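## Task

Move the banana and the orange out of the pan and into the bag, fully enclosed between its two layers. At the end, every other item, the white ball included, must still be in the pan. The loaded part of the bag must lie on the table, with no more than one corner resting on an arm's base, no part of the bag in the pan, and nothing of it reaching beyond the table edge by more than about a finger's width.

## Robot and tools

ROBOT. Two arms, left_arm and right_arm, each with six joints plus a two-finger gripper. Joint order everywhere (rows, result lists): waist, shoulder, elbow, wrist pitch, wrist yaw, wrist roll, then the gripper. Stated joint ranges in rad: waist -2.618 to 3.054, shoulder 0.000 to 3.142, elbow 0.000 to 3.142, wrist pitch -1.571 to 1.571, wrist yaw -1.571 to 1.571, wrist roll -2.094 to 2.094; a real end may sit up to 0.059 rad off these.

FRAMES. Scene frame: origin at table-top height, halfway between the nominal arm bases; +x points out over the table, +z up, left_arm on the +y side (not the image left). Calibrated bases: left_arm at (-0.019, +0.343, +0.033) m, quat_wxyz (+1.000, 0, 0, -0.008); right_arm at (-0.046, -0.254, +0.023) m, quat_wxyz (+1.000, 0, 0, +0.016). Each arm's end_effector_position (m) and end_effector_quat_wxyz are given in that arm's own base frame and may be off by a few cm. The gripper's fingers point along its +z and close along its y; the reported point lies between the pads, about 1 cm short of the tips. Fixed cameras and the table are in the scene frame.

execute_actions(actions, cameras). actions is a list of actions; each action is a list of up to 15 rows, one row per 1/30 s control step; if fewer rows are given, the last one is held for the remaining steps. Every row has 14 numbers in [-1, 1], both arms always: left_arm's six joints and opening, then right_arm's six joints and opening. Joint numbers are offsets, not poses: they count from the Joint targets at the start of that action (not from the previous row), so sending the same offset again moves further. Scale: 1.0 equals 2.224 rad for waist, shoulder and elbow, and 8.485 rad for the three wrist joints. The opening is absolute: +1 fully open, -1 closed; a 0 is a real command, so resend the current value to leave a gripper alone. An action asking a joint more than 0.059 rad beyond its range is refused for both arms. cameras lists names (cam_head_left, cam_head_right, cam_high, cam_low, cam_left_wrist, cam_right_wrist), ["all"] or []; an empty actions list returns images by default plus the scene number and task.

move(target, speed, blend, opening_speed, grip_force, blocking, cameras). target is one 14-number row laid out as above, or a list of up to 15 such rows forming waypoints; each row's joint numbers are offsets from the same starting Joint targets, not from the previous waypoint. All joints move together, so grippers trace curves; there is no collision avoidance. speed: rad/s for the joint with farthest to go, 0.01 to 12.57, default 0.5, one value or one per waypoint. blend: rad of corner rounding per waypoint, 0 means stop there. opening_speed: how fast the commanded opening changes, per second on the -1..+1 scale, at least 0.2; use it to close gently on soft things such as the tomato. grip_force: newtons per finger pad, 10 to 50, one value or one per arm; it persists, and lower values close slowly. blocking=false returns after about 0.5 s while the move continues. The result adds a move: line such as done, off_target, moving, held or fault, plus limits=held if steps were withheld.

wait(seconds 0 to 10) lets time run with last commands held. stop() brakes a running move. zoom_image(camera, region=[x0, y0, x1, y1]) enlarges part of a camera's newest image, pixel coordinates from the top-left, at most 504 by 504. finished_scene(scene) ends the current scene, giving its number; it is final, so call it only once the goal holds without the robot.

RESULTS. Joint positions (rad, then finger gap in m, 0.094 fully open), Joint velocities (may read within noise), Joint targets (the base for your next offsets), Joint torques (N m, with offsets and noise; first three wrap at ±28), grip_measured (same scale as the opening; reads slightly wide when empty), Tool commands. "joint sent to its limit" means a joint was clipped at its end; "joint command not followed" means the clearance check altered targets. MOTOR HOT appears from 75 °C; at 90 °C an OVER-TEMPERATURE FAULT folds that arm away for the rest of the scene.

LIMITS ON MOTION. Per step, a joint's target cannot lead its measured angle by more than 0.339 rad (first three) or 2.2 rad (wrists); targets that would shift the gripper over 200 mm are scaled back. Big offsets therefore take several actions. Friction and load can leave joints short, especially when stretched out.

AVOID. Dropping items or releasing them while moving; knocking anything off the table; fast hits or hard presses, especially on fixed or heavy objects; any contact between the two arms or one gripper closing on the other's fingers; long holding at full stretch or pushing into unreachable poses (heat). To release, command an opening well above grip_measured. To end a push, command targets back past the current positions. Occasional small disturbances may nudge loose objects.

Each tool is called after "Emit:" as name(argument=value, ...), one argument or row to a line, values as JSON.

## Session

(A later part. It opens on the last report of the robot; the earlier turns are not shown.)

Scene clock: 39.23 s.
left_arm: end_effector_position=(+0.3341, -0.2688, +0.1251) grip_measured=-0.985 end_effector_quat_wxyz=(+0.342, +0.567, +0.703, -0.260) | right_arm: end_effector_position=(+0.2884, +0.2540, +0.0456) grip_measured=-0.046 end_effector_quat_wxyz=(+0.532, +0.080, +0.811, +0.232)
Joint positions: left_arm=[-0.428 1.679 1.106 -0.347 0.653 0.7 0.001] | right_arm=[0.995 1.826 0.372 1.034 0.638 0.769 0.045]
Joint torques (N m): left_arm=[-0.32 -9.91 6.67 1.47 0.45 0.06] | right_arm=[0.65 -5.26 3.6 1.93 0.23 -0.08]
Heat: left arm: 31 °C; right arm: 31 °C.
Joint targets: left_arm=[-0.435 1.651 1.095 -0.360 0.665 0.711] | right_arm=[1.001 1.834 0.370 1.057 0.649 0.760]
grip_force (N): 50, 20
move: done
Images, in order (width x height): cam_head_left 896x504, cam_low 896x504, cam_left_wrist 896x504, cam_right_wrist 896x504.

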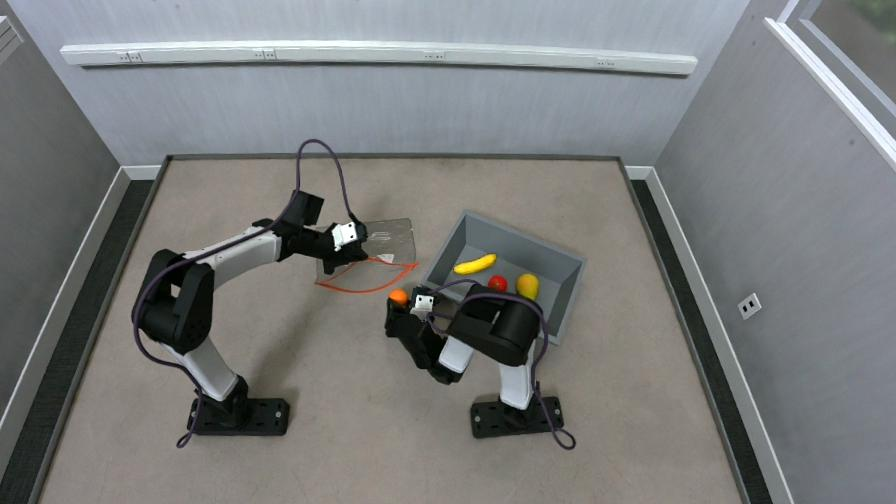

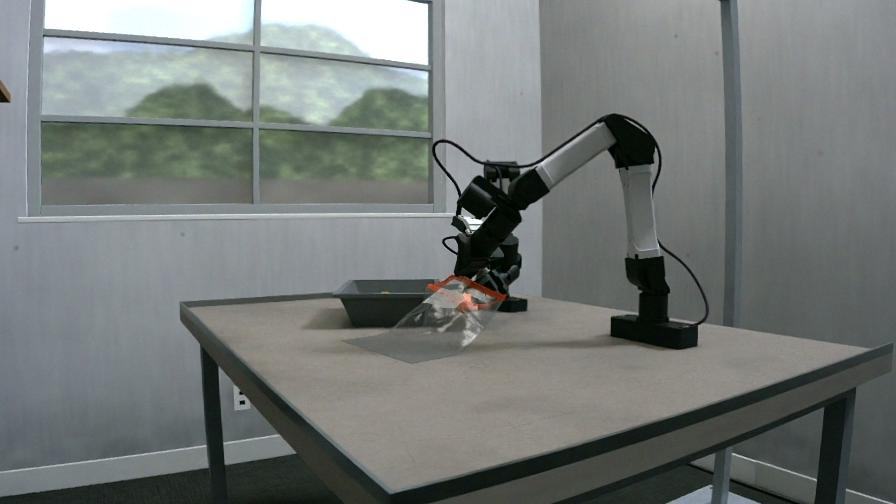

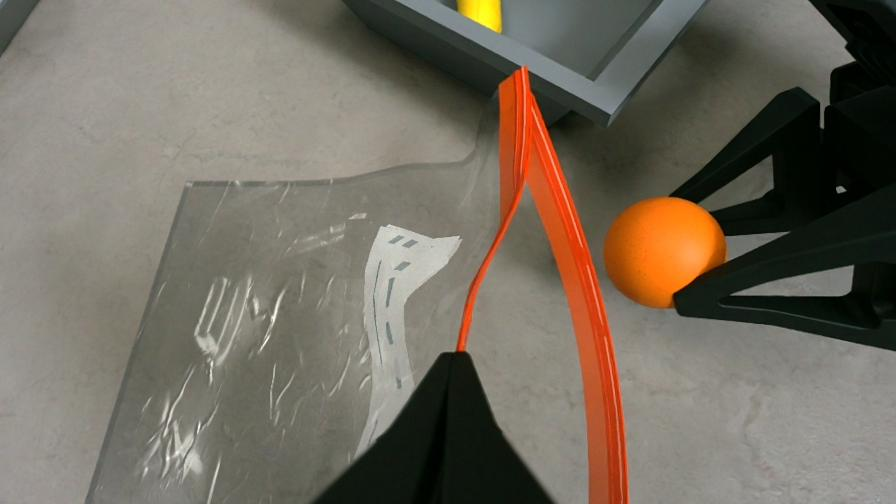

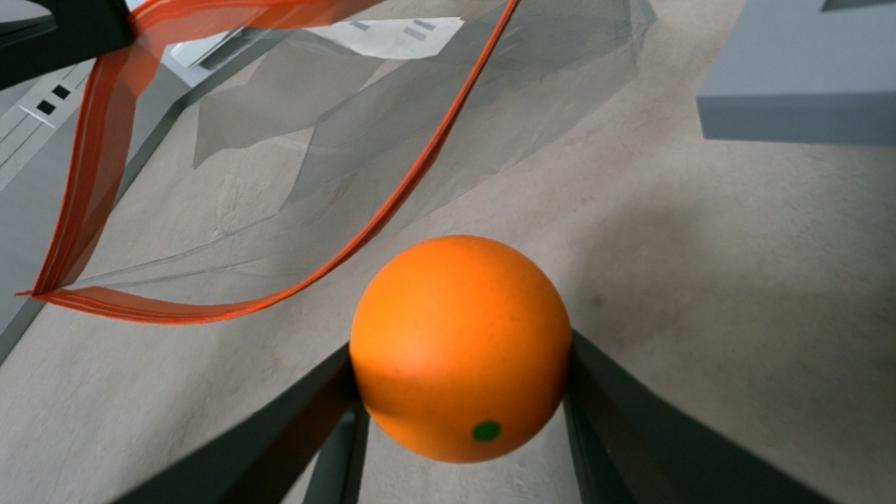

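Emit:
move(
  target=[0,0,0,0,0,0,-1.0,-0.0328,0.0409,0.1066,-0.0156,-0.0021,0,-0.05],
  speed=0.2,
  cameras=["cam_head_left","cam_left_wrist","cam_right_wrist","cam_low"],
)

Emit:
zoom_image(
  camera="cam_low",
  region=[380, 220, 560, 380],
)

Scene clock: 42.30 s.
left_arm: end_effector_position=(+0.3341, -0.2688, +0.1251) grip_measured=-0.985 end_effector_quat_wxyz=(+0.342, +0.567, +0.703, -0.260) | right_arm: end_effector_position=(+0.3347, +0.2787, +0.0550) grip_measured=-0.046 end_effector_quat_wxyz=(+0.541, +0.106, +0.804, +0.221)
Joint positions: left_arm=[-0.428 1.679 1.106 -0.347 0.653 0.7 0.001] | right_arm=[0.935 1.913 0.588 0.92 0.638 0.769 0.045]
Joint torques (N m): left_arm=[-0.29 -9.92 6.68 1.47 0.46 0.05] | right_arm=[-0.61 -6.32 6.28 1.77 0.06 -0.09]
Heat: left arm: 32 °C; right arm: 31 °C.
Joint targets: left_arm=[-0.435 1.651 1.095 -0.360 0.665 0.711] | right_arm=[0.928 1.926 0.608 0.924 0.632 0.760]
grip_force (N): 50, 20
move: done
Images, in order (width x height): cam_head_left 896x504, cam_low 896x504, cam_left_wrist 896x504, cam_right_wrist 896x504.

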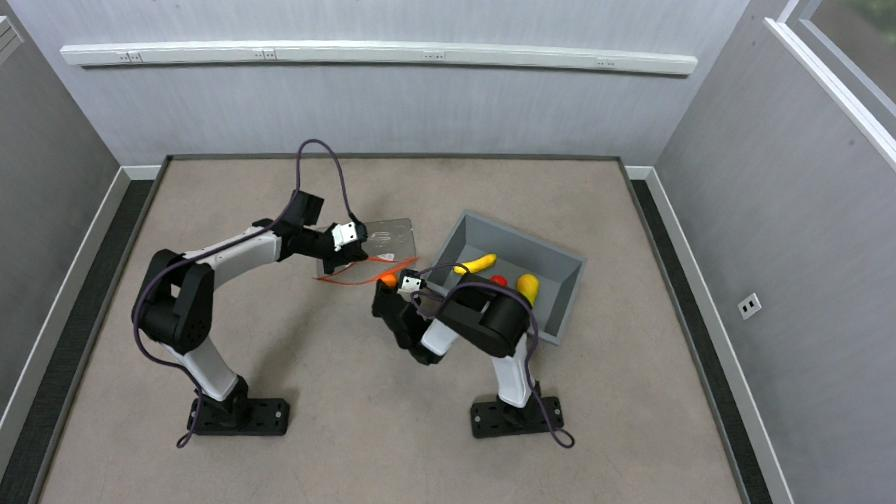

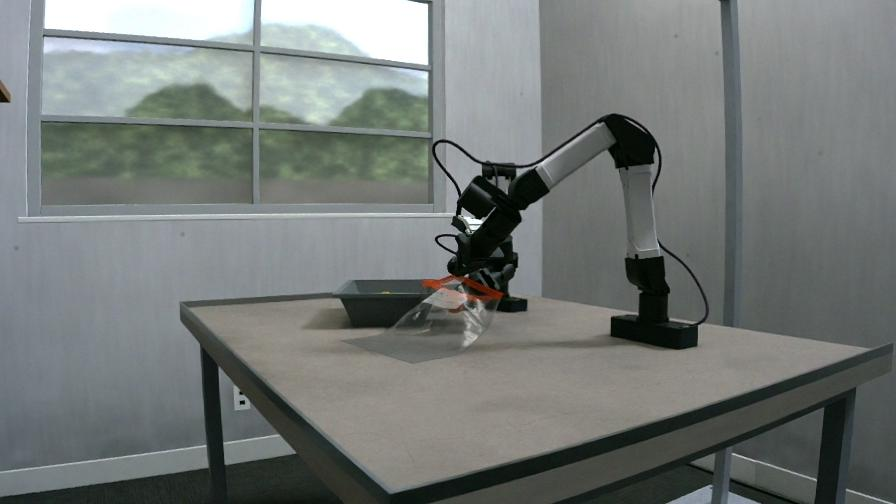

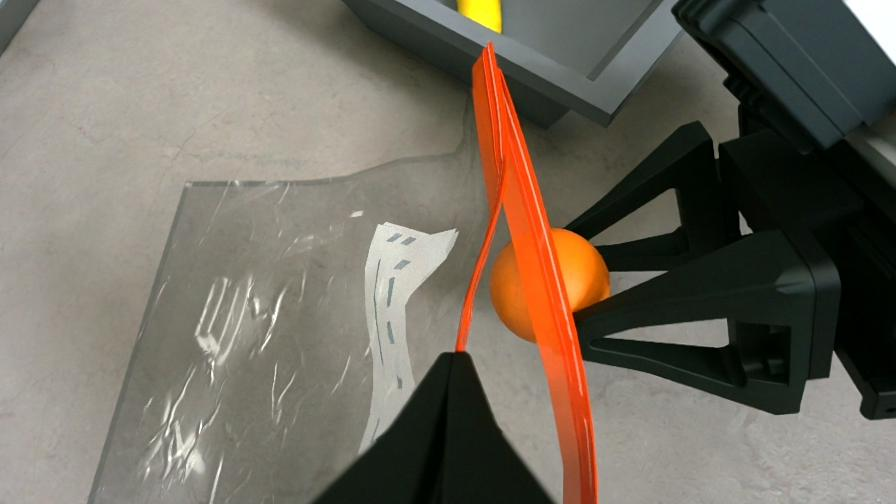

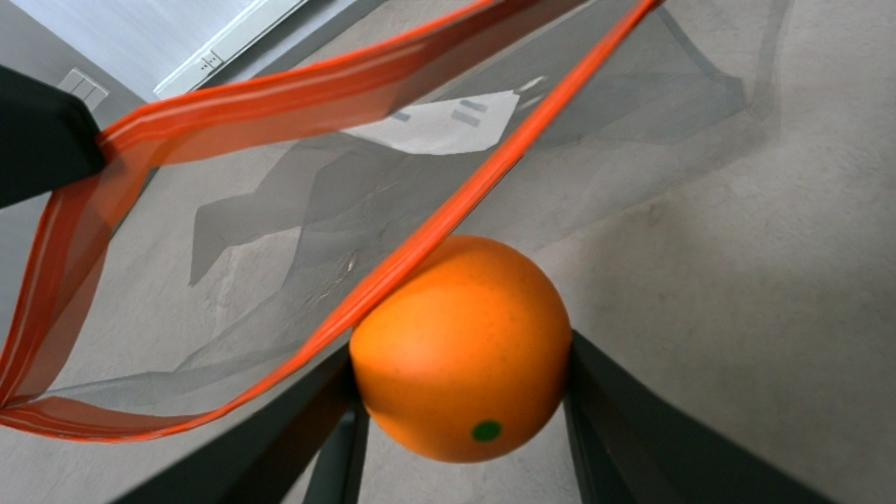

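Scaled by 2.800 from the camera's 896x504 image, which has a finer 1280x720 frame.

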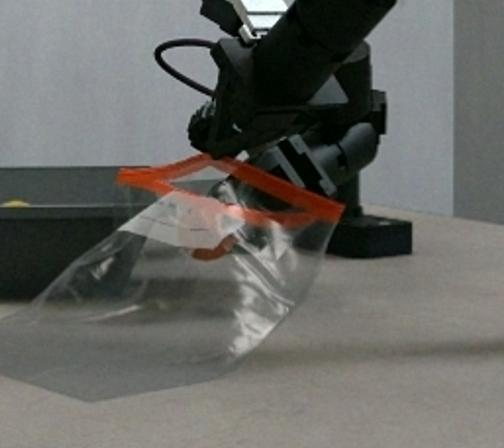

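Emit:
move(
  target=[
    [0,0,0,0,0,0,-1.0,0.0328,-0.0414,-0.107,0.0157,0.002,0,-0.05],
    [-0.0049,0.0094,-0.0508,0.0136,0,0,-1.0,0.0328,-0.0414,-0.107,0.0157,0.002,0,-0.05],
  ],
  speed=[0.3,0.15],
  blend=[0.05,0],
  cameras=["cam_head_left","cam_left_wrist","cam_right_wrist","cam_low"],
)

Emit:
zoom_image(
  camera="cam_low",
  region=[380, 220, 560, 380],
)

Scene clock: 45.20 s.
left_arm: end_effector_position=(+0.3179, -0.2663, +0.0957) grip_measured=-0.985 end_effector_quat_wxyz=(+0.331, +0.569, +0.705, -0.264) | right_arm: end_effector_position=(+0.2873, +0.2514, +0.0320) grip_measured=-0.046 end_effector_quat_wxyz=(+0.525, +0.074, +0.820, +0.218)
Joint positions: left_arm=[-0.439 1.679 0.992 -0.254 0.653 0.7 0.001] | right_arm=[0.994 1.866 0.373 1.036 0.638 0.768 0.045]
Joint torques (N m): left_arm=[-0.34 -7.99 6.53 1.67 0.45 0.04] | right_arm=[0.76 -9.05 3.22 1.93 0.24 -0.08]
Heat: left arm: 32 °C; right arm: 32 °C.
Joint targets: left_arm=[-0.446 1.672 0.982 -0.244 0.665 0.711] | right_arm=[1.001 1.833 0.369 1.057 0.649 0.760]
grip_force (N): 50, 20
move: done
Images, in order (width x height): cam_head_left 896x504, cam_low 896x504, cam_left_wrist 896x504, cam_right_wrist 896x504.

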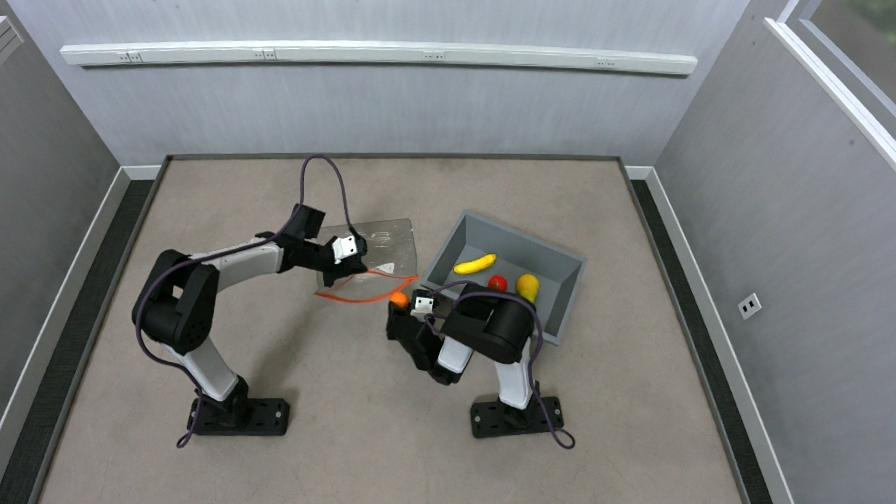

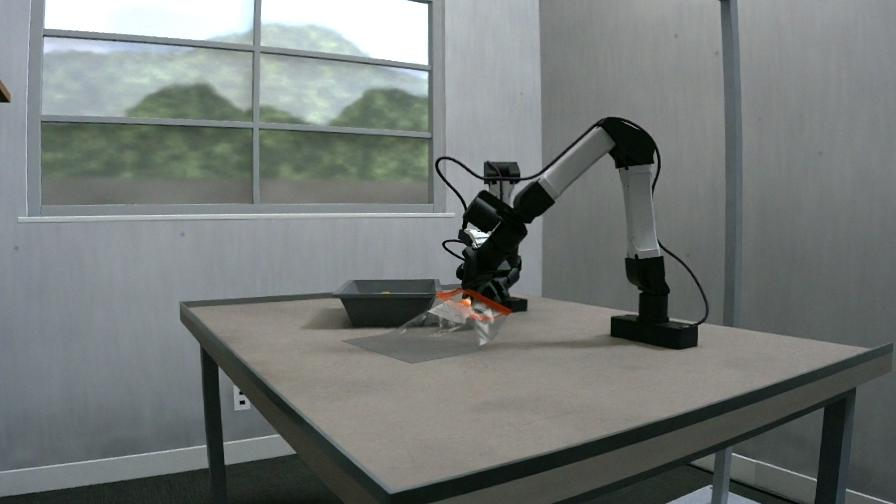

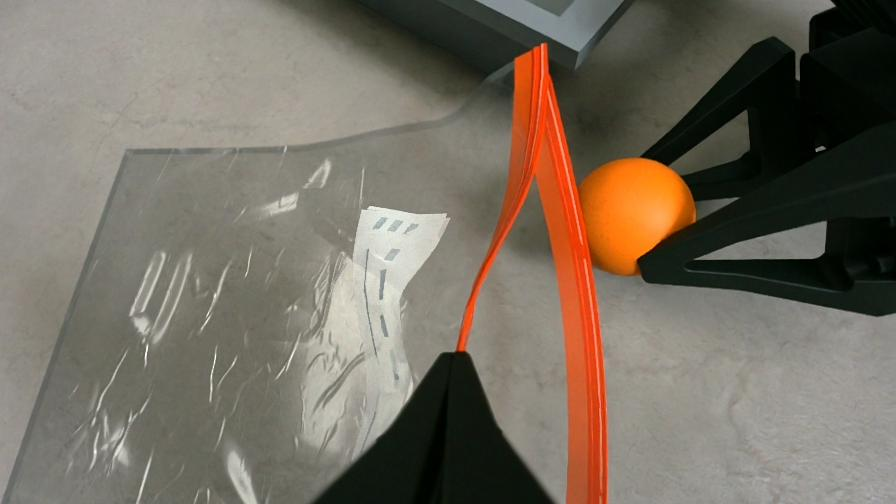

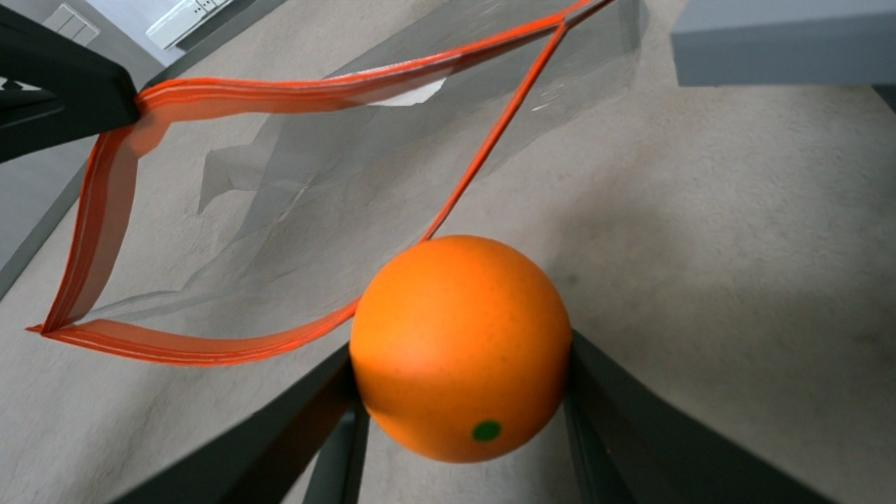

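Scaled by 2.800 from the camera's 896x504 image, which has a finer 1280x720 frame.

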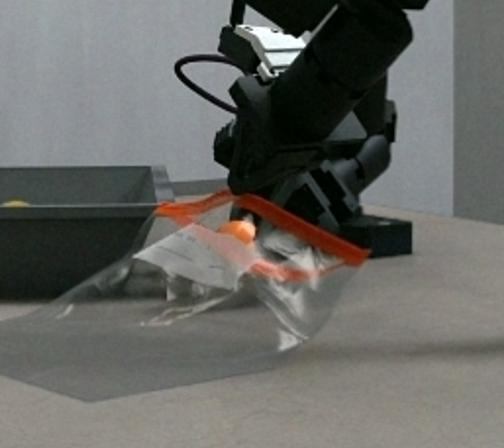

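Emit:
move(
  target=[0,0,0,0,0,0,-1.0,0.0342,-0.1313,0.1727,-0.1181,0.0013,0.0041,-0.05],
  speed=0.6,
  cameras=["cam_head_left","cam_left_wrist","cam_right_wrist","cam_low"],
)

Emit:
zoom_image(
  camera="cam_low",
  region=[380, 220, 560, 380],
)

Scene clock: 50.00 s.
left_arm: end_effector_position=(+0.3180, -0.2663, +0.0957) grip_measured=-0.985 end_effector_quat_wxyz=(+0.331, +0.570, +0.704, -0.264) | right_arm: end_effector_position=(+0.2736, +0.2816, +0.0844) grip_measured=-0.046 end_effector_quat_wxyz=(+0.452, -0.003, +0.884, +0.114)
Joint positions: left_arm=[-0.439 1.679 0.992 -0.253 0.653 0.7 0.001] | right_arm=[1.071 1.57 0.73 0.054 0.648 0.787 0.045]
Joint torques (N m): left_arm=[-0.31 -7.99 6.52 1.68 0.46 0.06] | right_arm=[0.7 -8.64 8.5 1.44 0.34 0.11]
Heat: left arm: 32 °C; right arm: 33 °C.
Joint targets: left_arm=[-0.446 1.672 0.982 -0.244 0.665 0.711] | right_arm=[1.077 1.541 0.754 0.055 0.660 0.795]
grip_force (N): 50, 20
move: done
Images, in order (width x height): cam_head_left 896x504, cam_low 896x504, cam_left_wrist 896x504, cam_right_wrist 896x504.

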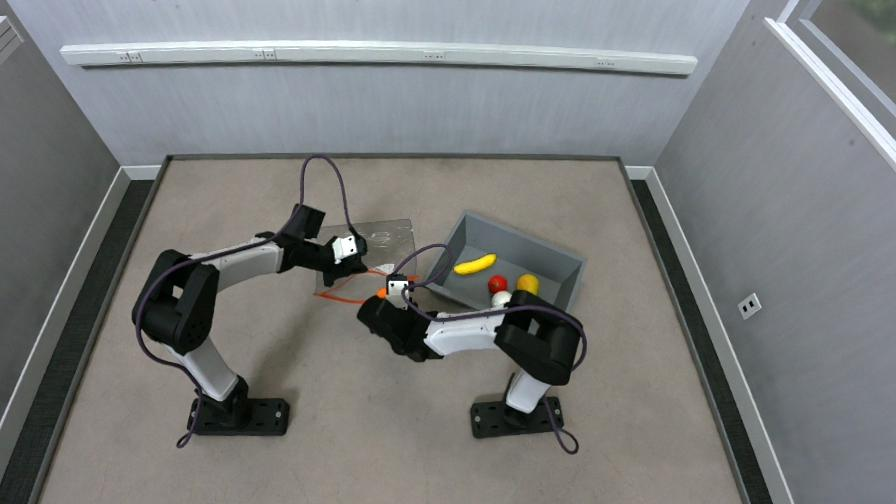

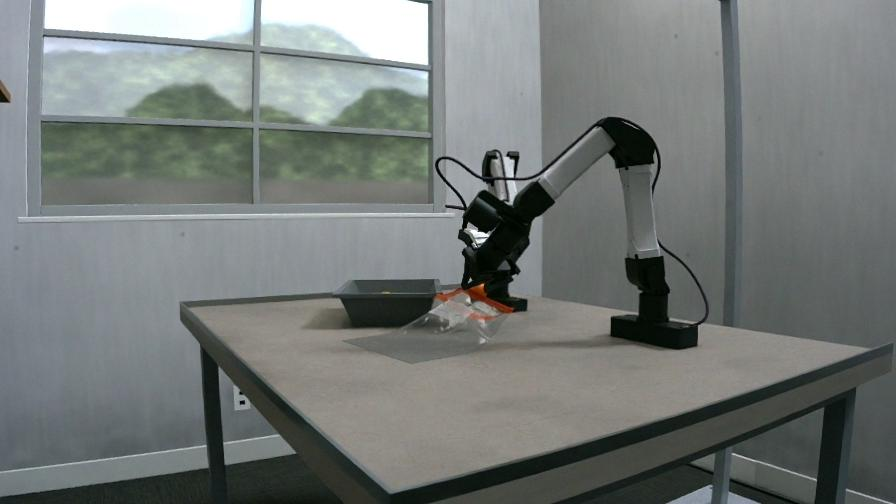

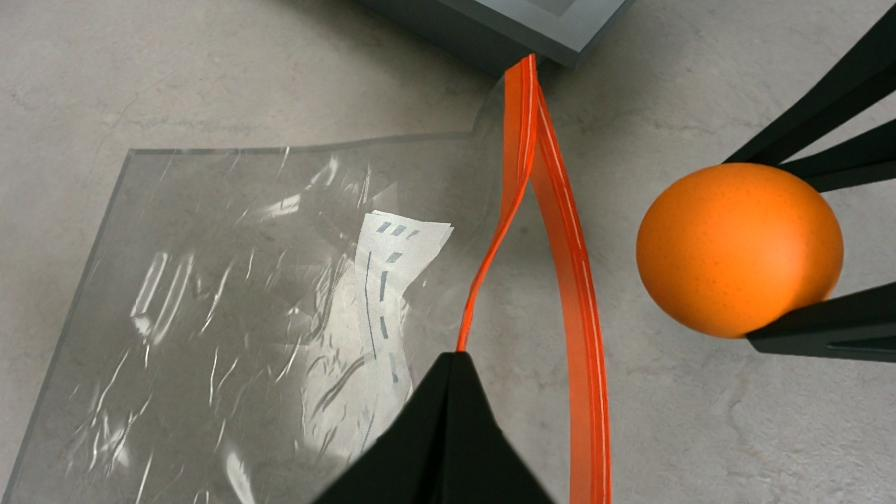

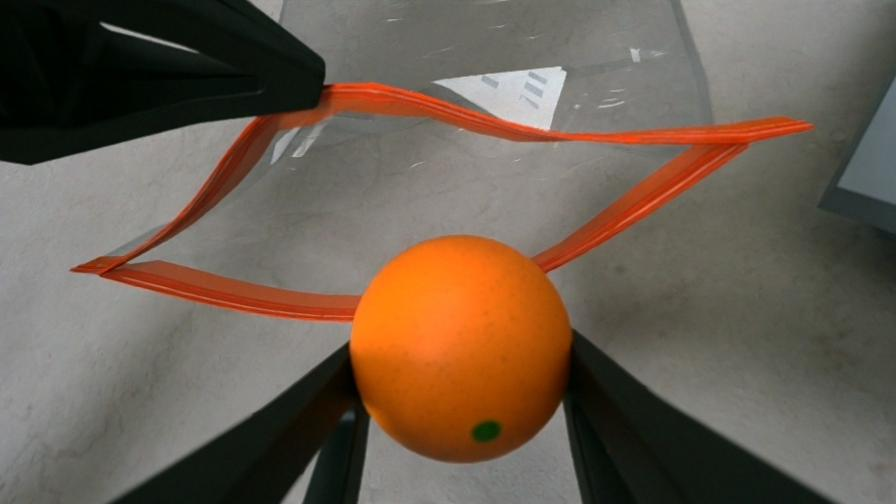

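Scaled by 2.800 from the camera's 896x504 image, which has a finer 1280x720 frame.

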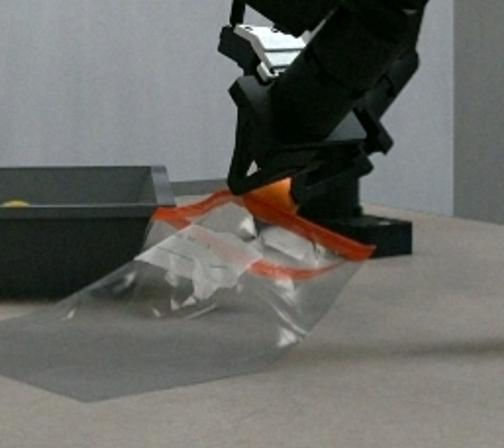

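Emit:
move(
  target=[
    [0,0,0,0,0,0,-1.0,-0.0450,0.1052,0.0342,0.0183,-0.0052,0,-0.05],
    [0,0,0,0,0,0,-1.0,-0.0827,0.1938,0.0881,0.0324,-0.0117,0,-0.05],
  ],
  speed=0.2,
  blend=[0.03,0],
  cameras=["cam_head_left","cam_left_wrist","cam_right_wrist","cam_low"],
)

Emit:
zoom_image(
  camera="cam_low",
  region=[380, 220, 560, 380],
)

Scene clock: 53.97 s.
left_arm: end_effector_position=(+0.3180, -0.2663, +0.0957) grip_measured=-0.985 end_effector_quat_wxyz=(+0.331, +0.570, +0.704, -0.264) | right_arm: end_effector_position=(+0.3606, +0.3030, +0.0306) grip_measured=-0.046 end_effector_quat_wxyz=(+0.452, +0.066, +0.881, +0.124)
Joint positions: left_arm=[-0.439 1.679 0.992 -0.253 0.653 0.7 0.001] | right_arm=[0.899 1.961 0.924 0.31 0.568 0.788 0.045]
Joint torques (N m): left_arm=[-0.29 -8.01 6.53 1.68 0.46 0.05] | right_arm=[-0.53 -7.88 7.99 1.71 0.14 0.1]
Heat: left arm: 32 °C; right arm: 33 °C.
Joint targets: left_arm=[-0.446 1.672 0.982 -0.244 0.665 0.711] | right_arm=[0.893 1.972 0.950 0.330 0.561 0.795]
grip_force (N): 50, 20
move: done
Images, in order (width x height): cam_head_left 896x504, cam_low 896x504, cam_left_wrist 896x504, cam_right_wrist 896x504.

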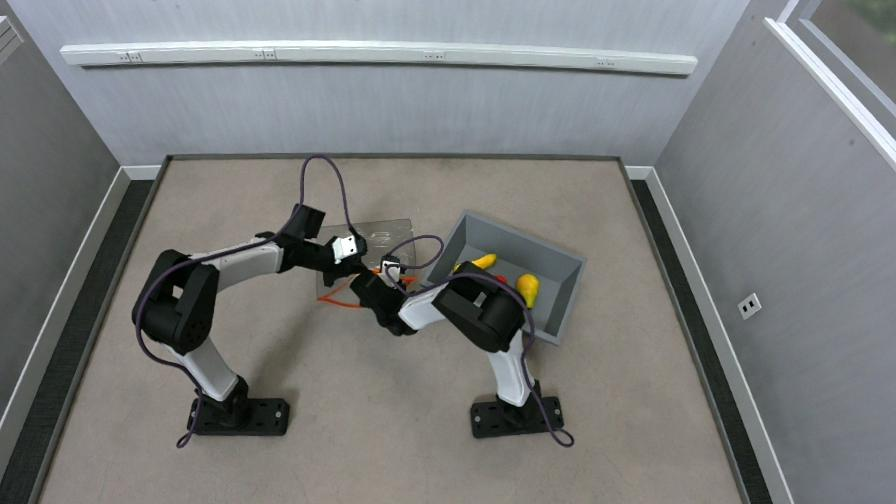

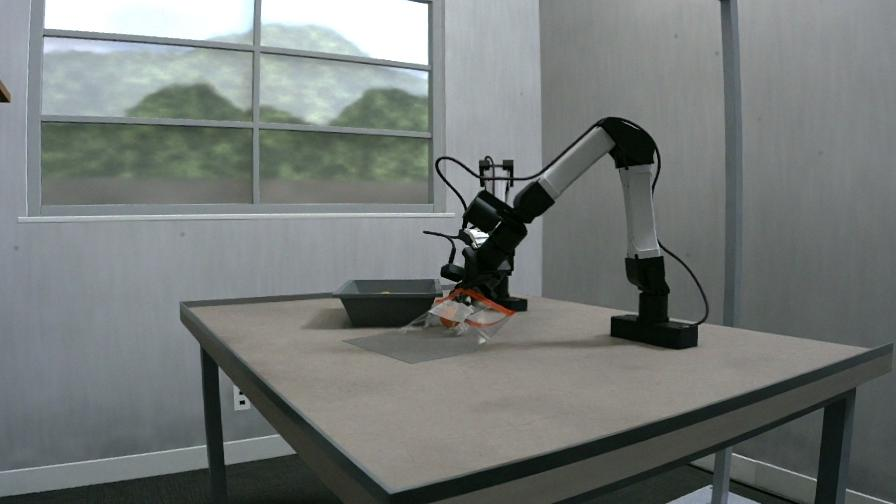

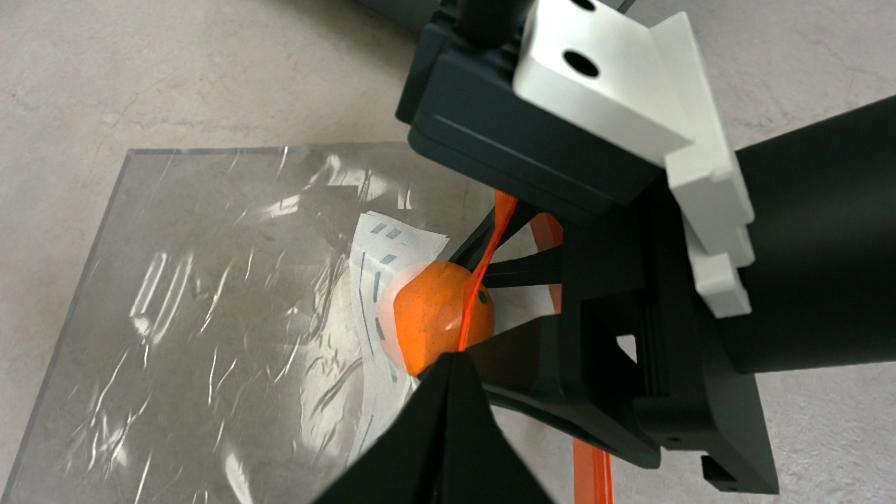

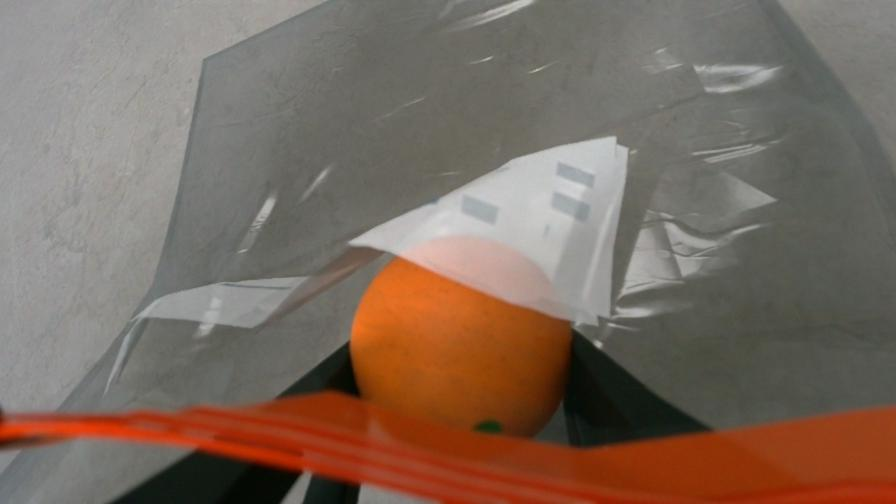

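Scaled by 2.800 from the camera's 896x504 image, which has a finer 1280x720 frame.

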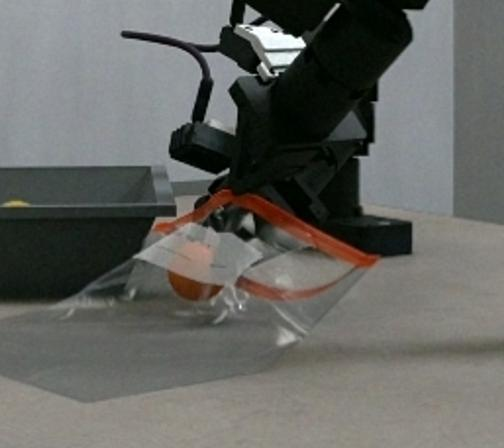

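Emit:
move(
  target=[
    [0,0,0,0,0,0,-1.0,0,0.018,0,0.0035,0,0,-0.05],
    [0,0,0,0,0,0,-1.0,0,0.018,0,0.0035,0,0,0.2],
  ],
  speed=0.15,
  opening_speed=0.4,
  cameras=["cam_right_wrist","cam_left_wrist"],
)

Scene clock: 56.27 s.
left_arm: end_effector_position=(+0.3180, -0.2663, +0.0957) grip_measured=-0.985 end_effector_quat_wxyz=(+0.331, +0.570, +0.704, -0.264) | right_arm: end_effector_position=(+0.3613, +0.3042, +0.0183) grip_measured=+0.199 end_effector_quat_wxyz=(+0.450, +0.065, +0.882, +0.121)
Joint positions: left_arm=[-0.439 1.679 0.992 -0.253 0.653 0.7 0.001] | right_arm=[0.899 2.001 0.924 0.342 0.567 0.788 0.056]
Joint torques (N m): left_arm=[-0.31 -7.98 6.5 1.69 0.45 0.05] | right_arm=[-0.49 -7.98 7.83 1.7 0.13 0.1]
Heat: left arm: 32 °C; right arm: 33 °C.
Joint targets: left_arm=[-0.446 1.672 0.982 -0.244 0.665 0.711] | right_arm=[0.893 2.013 0.950 0.360 0.560 0.795]
grip_force (N): 50, 20
move: done
Images, in order (width x height): cam_left_wrist 896x504, cam_right_wrist 896x504.

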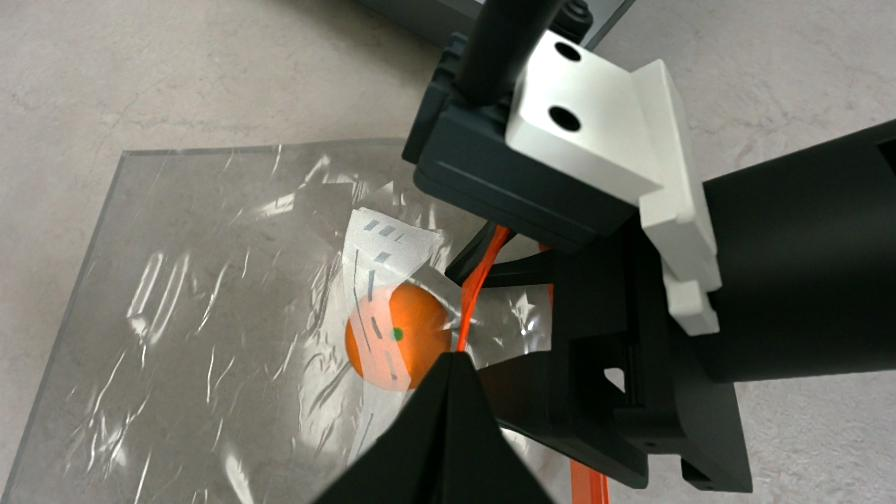

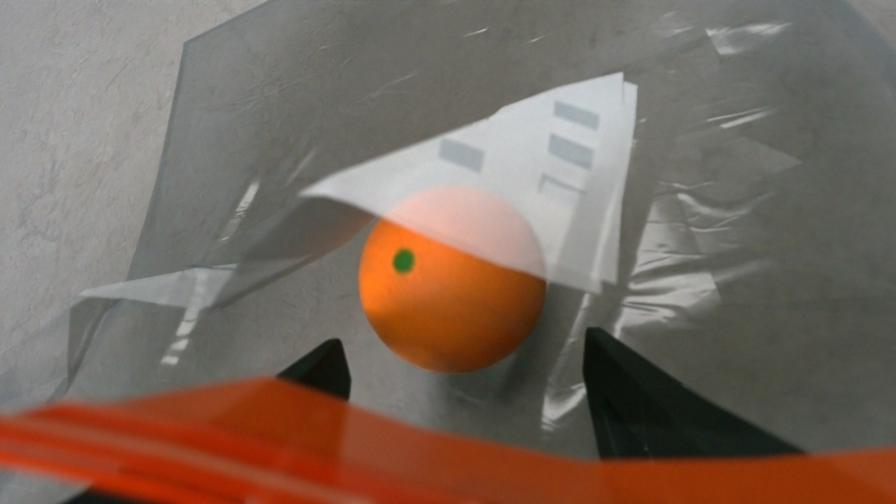

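Emit:
move(
  target=[
    [0,0,0,0,0,0,-1.0,0,-0.018,0,-0.0035,0,0,0.2],
    [0,0,0,0,0,0,-1.0,0.0377,-0.1066,-0.0539,-0.0176,0.0065,0,0.2],
    [0,0,0,0,0,0,-1.0,0.0827,-0.2118,-0.0881,-0.0359,0.0117,0,0.2],
    [0,0,0,0,0,0,-1.0,0.0481,-0.3206,-0.0899,-0.0424,0.0117,0,0.2],
    [0,0,0,0,0,0,-1.0,-0.0823,-0.1632,0.1394,-0.1367,0.0012,0.0489,0.2],
    [0,0,0,0,0,0,-1.0,-0.2455,0.0324,0.3799,-0.1956,-0.0088,0.0990,0.2],
  ],
  speed=[0.2,0.25,0.4,0.7,1.0,1.0],
  blend=[0.02,0.03,0.1,0.15,0.2,0],
  cameras=["cam_right_wrist","cam_left_wrist","cam_head_left","cam_low"],
)

Emit:
zoom_image(
  camera="cam_low",
  region=[380, 220, 560, 380],
)

Scene clock: 63.37 s.
left_arm: end_effector_position=(+0.3180, -0.2663, +0.0957) grip_measured=-0.985 end_effector_quat_wxyz=(+0.331, +0.570, +0.704, -0.264) | right_arm: end_effector_position=(+0.3980, +0.0548, +0.1007) grip_measured=+0.199 end_effector_quat_wxyz=(+0.196, +0.578, +0.779, -0.146)
Joint positions: left_arm=[-0.439 1.679 0.992 -0.253 0.653 0.7 0.001] | right_arm=[0.343 2.075 1.769 -1.291 0.492 1.627 0.056]
Joint torques (N m): left_arm=[-0.29 -7.99 6.54 1.69 0.44 0.05] | right_arm=[0.46 -9.37 8.43 0.11 0.27 0.1]
Heat: left arm: 32 °C; right arm: 35 °C.
Joint targets: left_arm=[-0.446 1.672 0.982 -0.244 0.665 0.711] | right_arm=[0.347 2.085 1.795 -1.300 0.486 1.635]
grip_force (N): 50, 20
move: done; blend cut to 0.121 rad at target 4
Images, in order (width x height): cam_head_left 896x504, cam_low 896x504, cam_left_wrist 896x504, cam_right_wrist 896x504.

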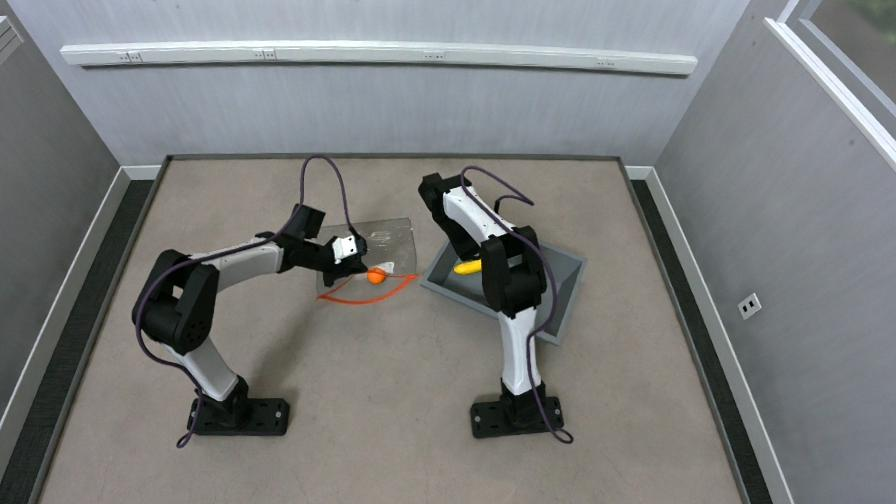

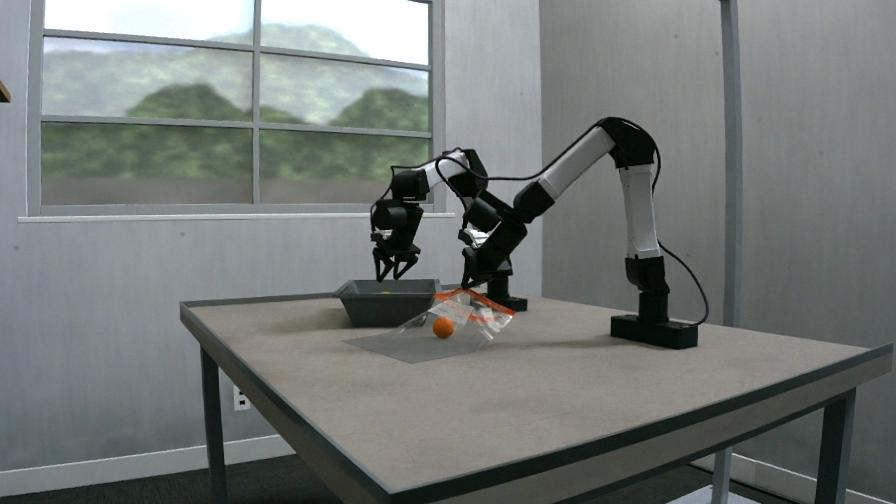

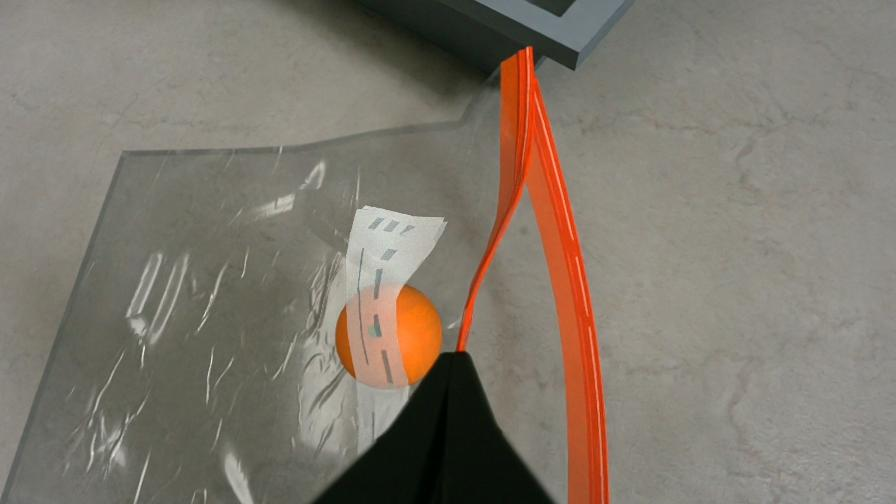

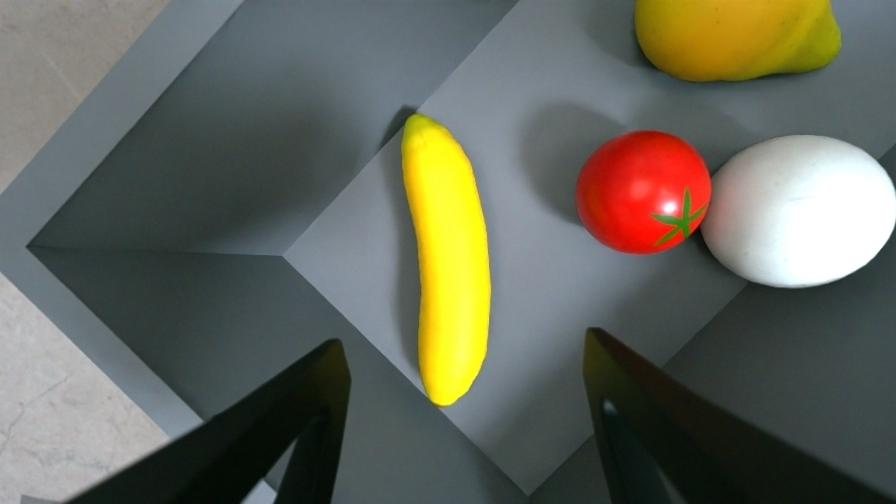

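Scaled by 2.800 from the camera's 896x504 image, which has a finer 1280x720 frame.

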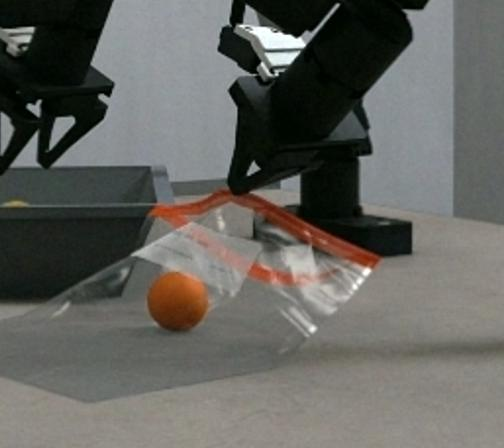

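Emit:
move(
  target=[
    [0,0,0,0,0,0,-1.0,-0.0418,-0.0022,-0.0247,0.0106,-0.0372,-0.0118,0.0],
    [0,0,0,0,0,0,-1.0,-0.0418,0.0150,-0.0722,0.0265,-0.0372,-0.0118,0.0],
  ],
  speed=0.4,
  blend=[0.03,0],
  cameras=["cam_right_wrist"],
)

Scene clock: 67.60 s.
left_arm: end_effector_position=(+0.3180, -0.2663, +0.0957) grip_measured=-0.985 end_effector_quat_wxyz=(+0.331, +0.570, +0.704, -0.264) | right_arm: end_effector_position=(+0.3975, +0.0739, +0.0355) grip_measured=+0.001 end_effector_quat_wxyz=(+0.072, +0.596, +0.798, -0.052)
Joint positions: left_arm=[-0.439 1.679 0.992 -0.253 0.653 0.7 0.001] | right_arm=[0.26 2.111 1.634 -1.085 0.178 1.542 0.047]
Joint torques (N m): left_arm=[-0.35 -7.97 6.53 1.68 0.44 0.06] | right_arm=[-0.54 -9.77 5.93 0.33 0.05 -0.03]
Heat: left arm: 32 °C; right arm: 35 °C.
Joint targets: left_arm=[-0.446 1.672 0.982 -0.244 0.665 0.711] | right_arm=[0.254 2.118 1.634 -1.075 0.170 1.535]
grip_force (N): 50, 20
move: done
Images, in order (width x height): cam_right_wrist 896x504.

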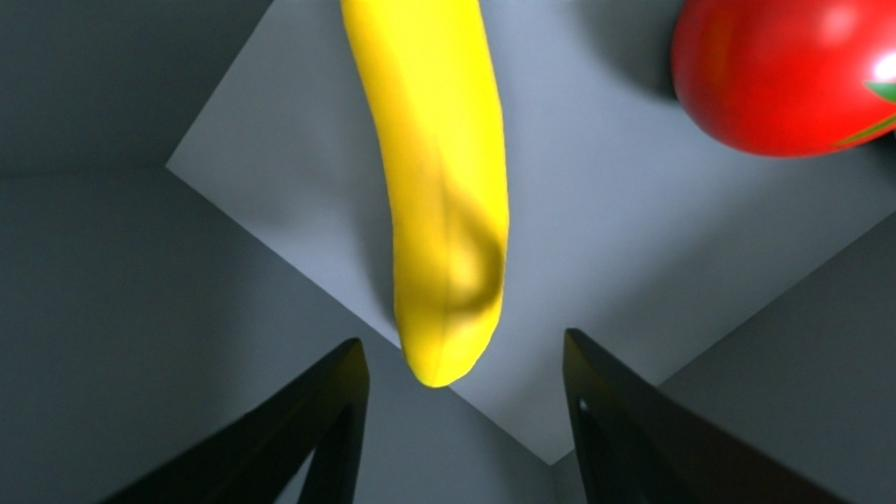

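Emit:
move(
  target=[
    [0,0,0,0,0,0,-1.0,0.0081,0.0265,-0.0297,0.0145,0,0,0.0],
    [0,0,0,0,0,0,-1.0,0.0081,0.0265,-0.0297,0.0145,0,0,-0.55],
  ],
  speed=0.2,
  opening_speed=0.5,
  grip_force=[50,35],
  cameras=["cam_right_wrist"],
)

Scene clock: 70.73 s.
left_arm: end_effector_position=(+0.3180, -0.2663, +0.0957) grip_measured=-0.985 end_effector_quat_wxyz=(+0.331, +0.570, +0.704, -0.264) | right_arm: end_effector_position=(+0.4015, +0.0771, -0.0006) grip_measured=-0.443 end_effector_quat_wxyz=(+0.074, +0.594, +0.799, -0.049)
Joint positions: left_arm=[-0.439 1.679 0.992 -0.253 0.653 0.7 0.001] | right_arm=[0.265 2.164 1.569 -0.961 0.177 1.542 0.026]
Joint torques (N m): left_arm=[-0.29 -7.99 6.49 1.69 0.45 0.04] | right_arm=[0.73 -9.48 5.64 0.33 0.05 -0.03]
Heat: left arm: 32 °C; right arm: 36 °C.
Joint targets: left_arm=[-0.446 1.672 0.982 -0.244 0.665 0.711] | right_arm=[0.272 2.177 1.568 -0.952 0.170 1.535]
grip_force (N): 50, 35
move: done
Images, in order (width x height): cam_right_wrist 896x504.

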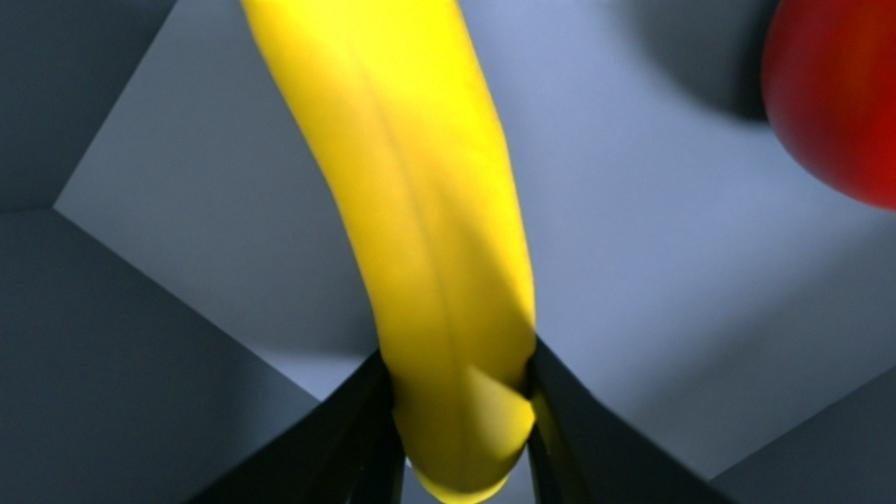

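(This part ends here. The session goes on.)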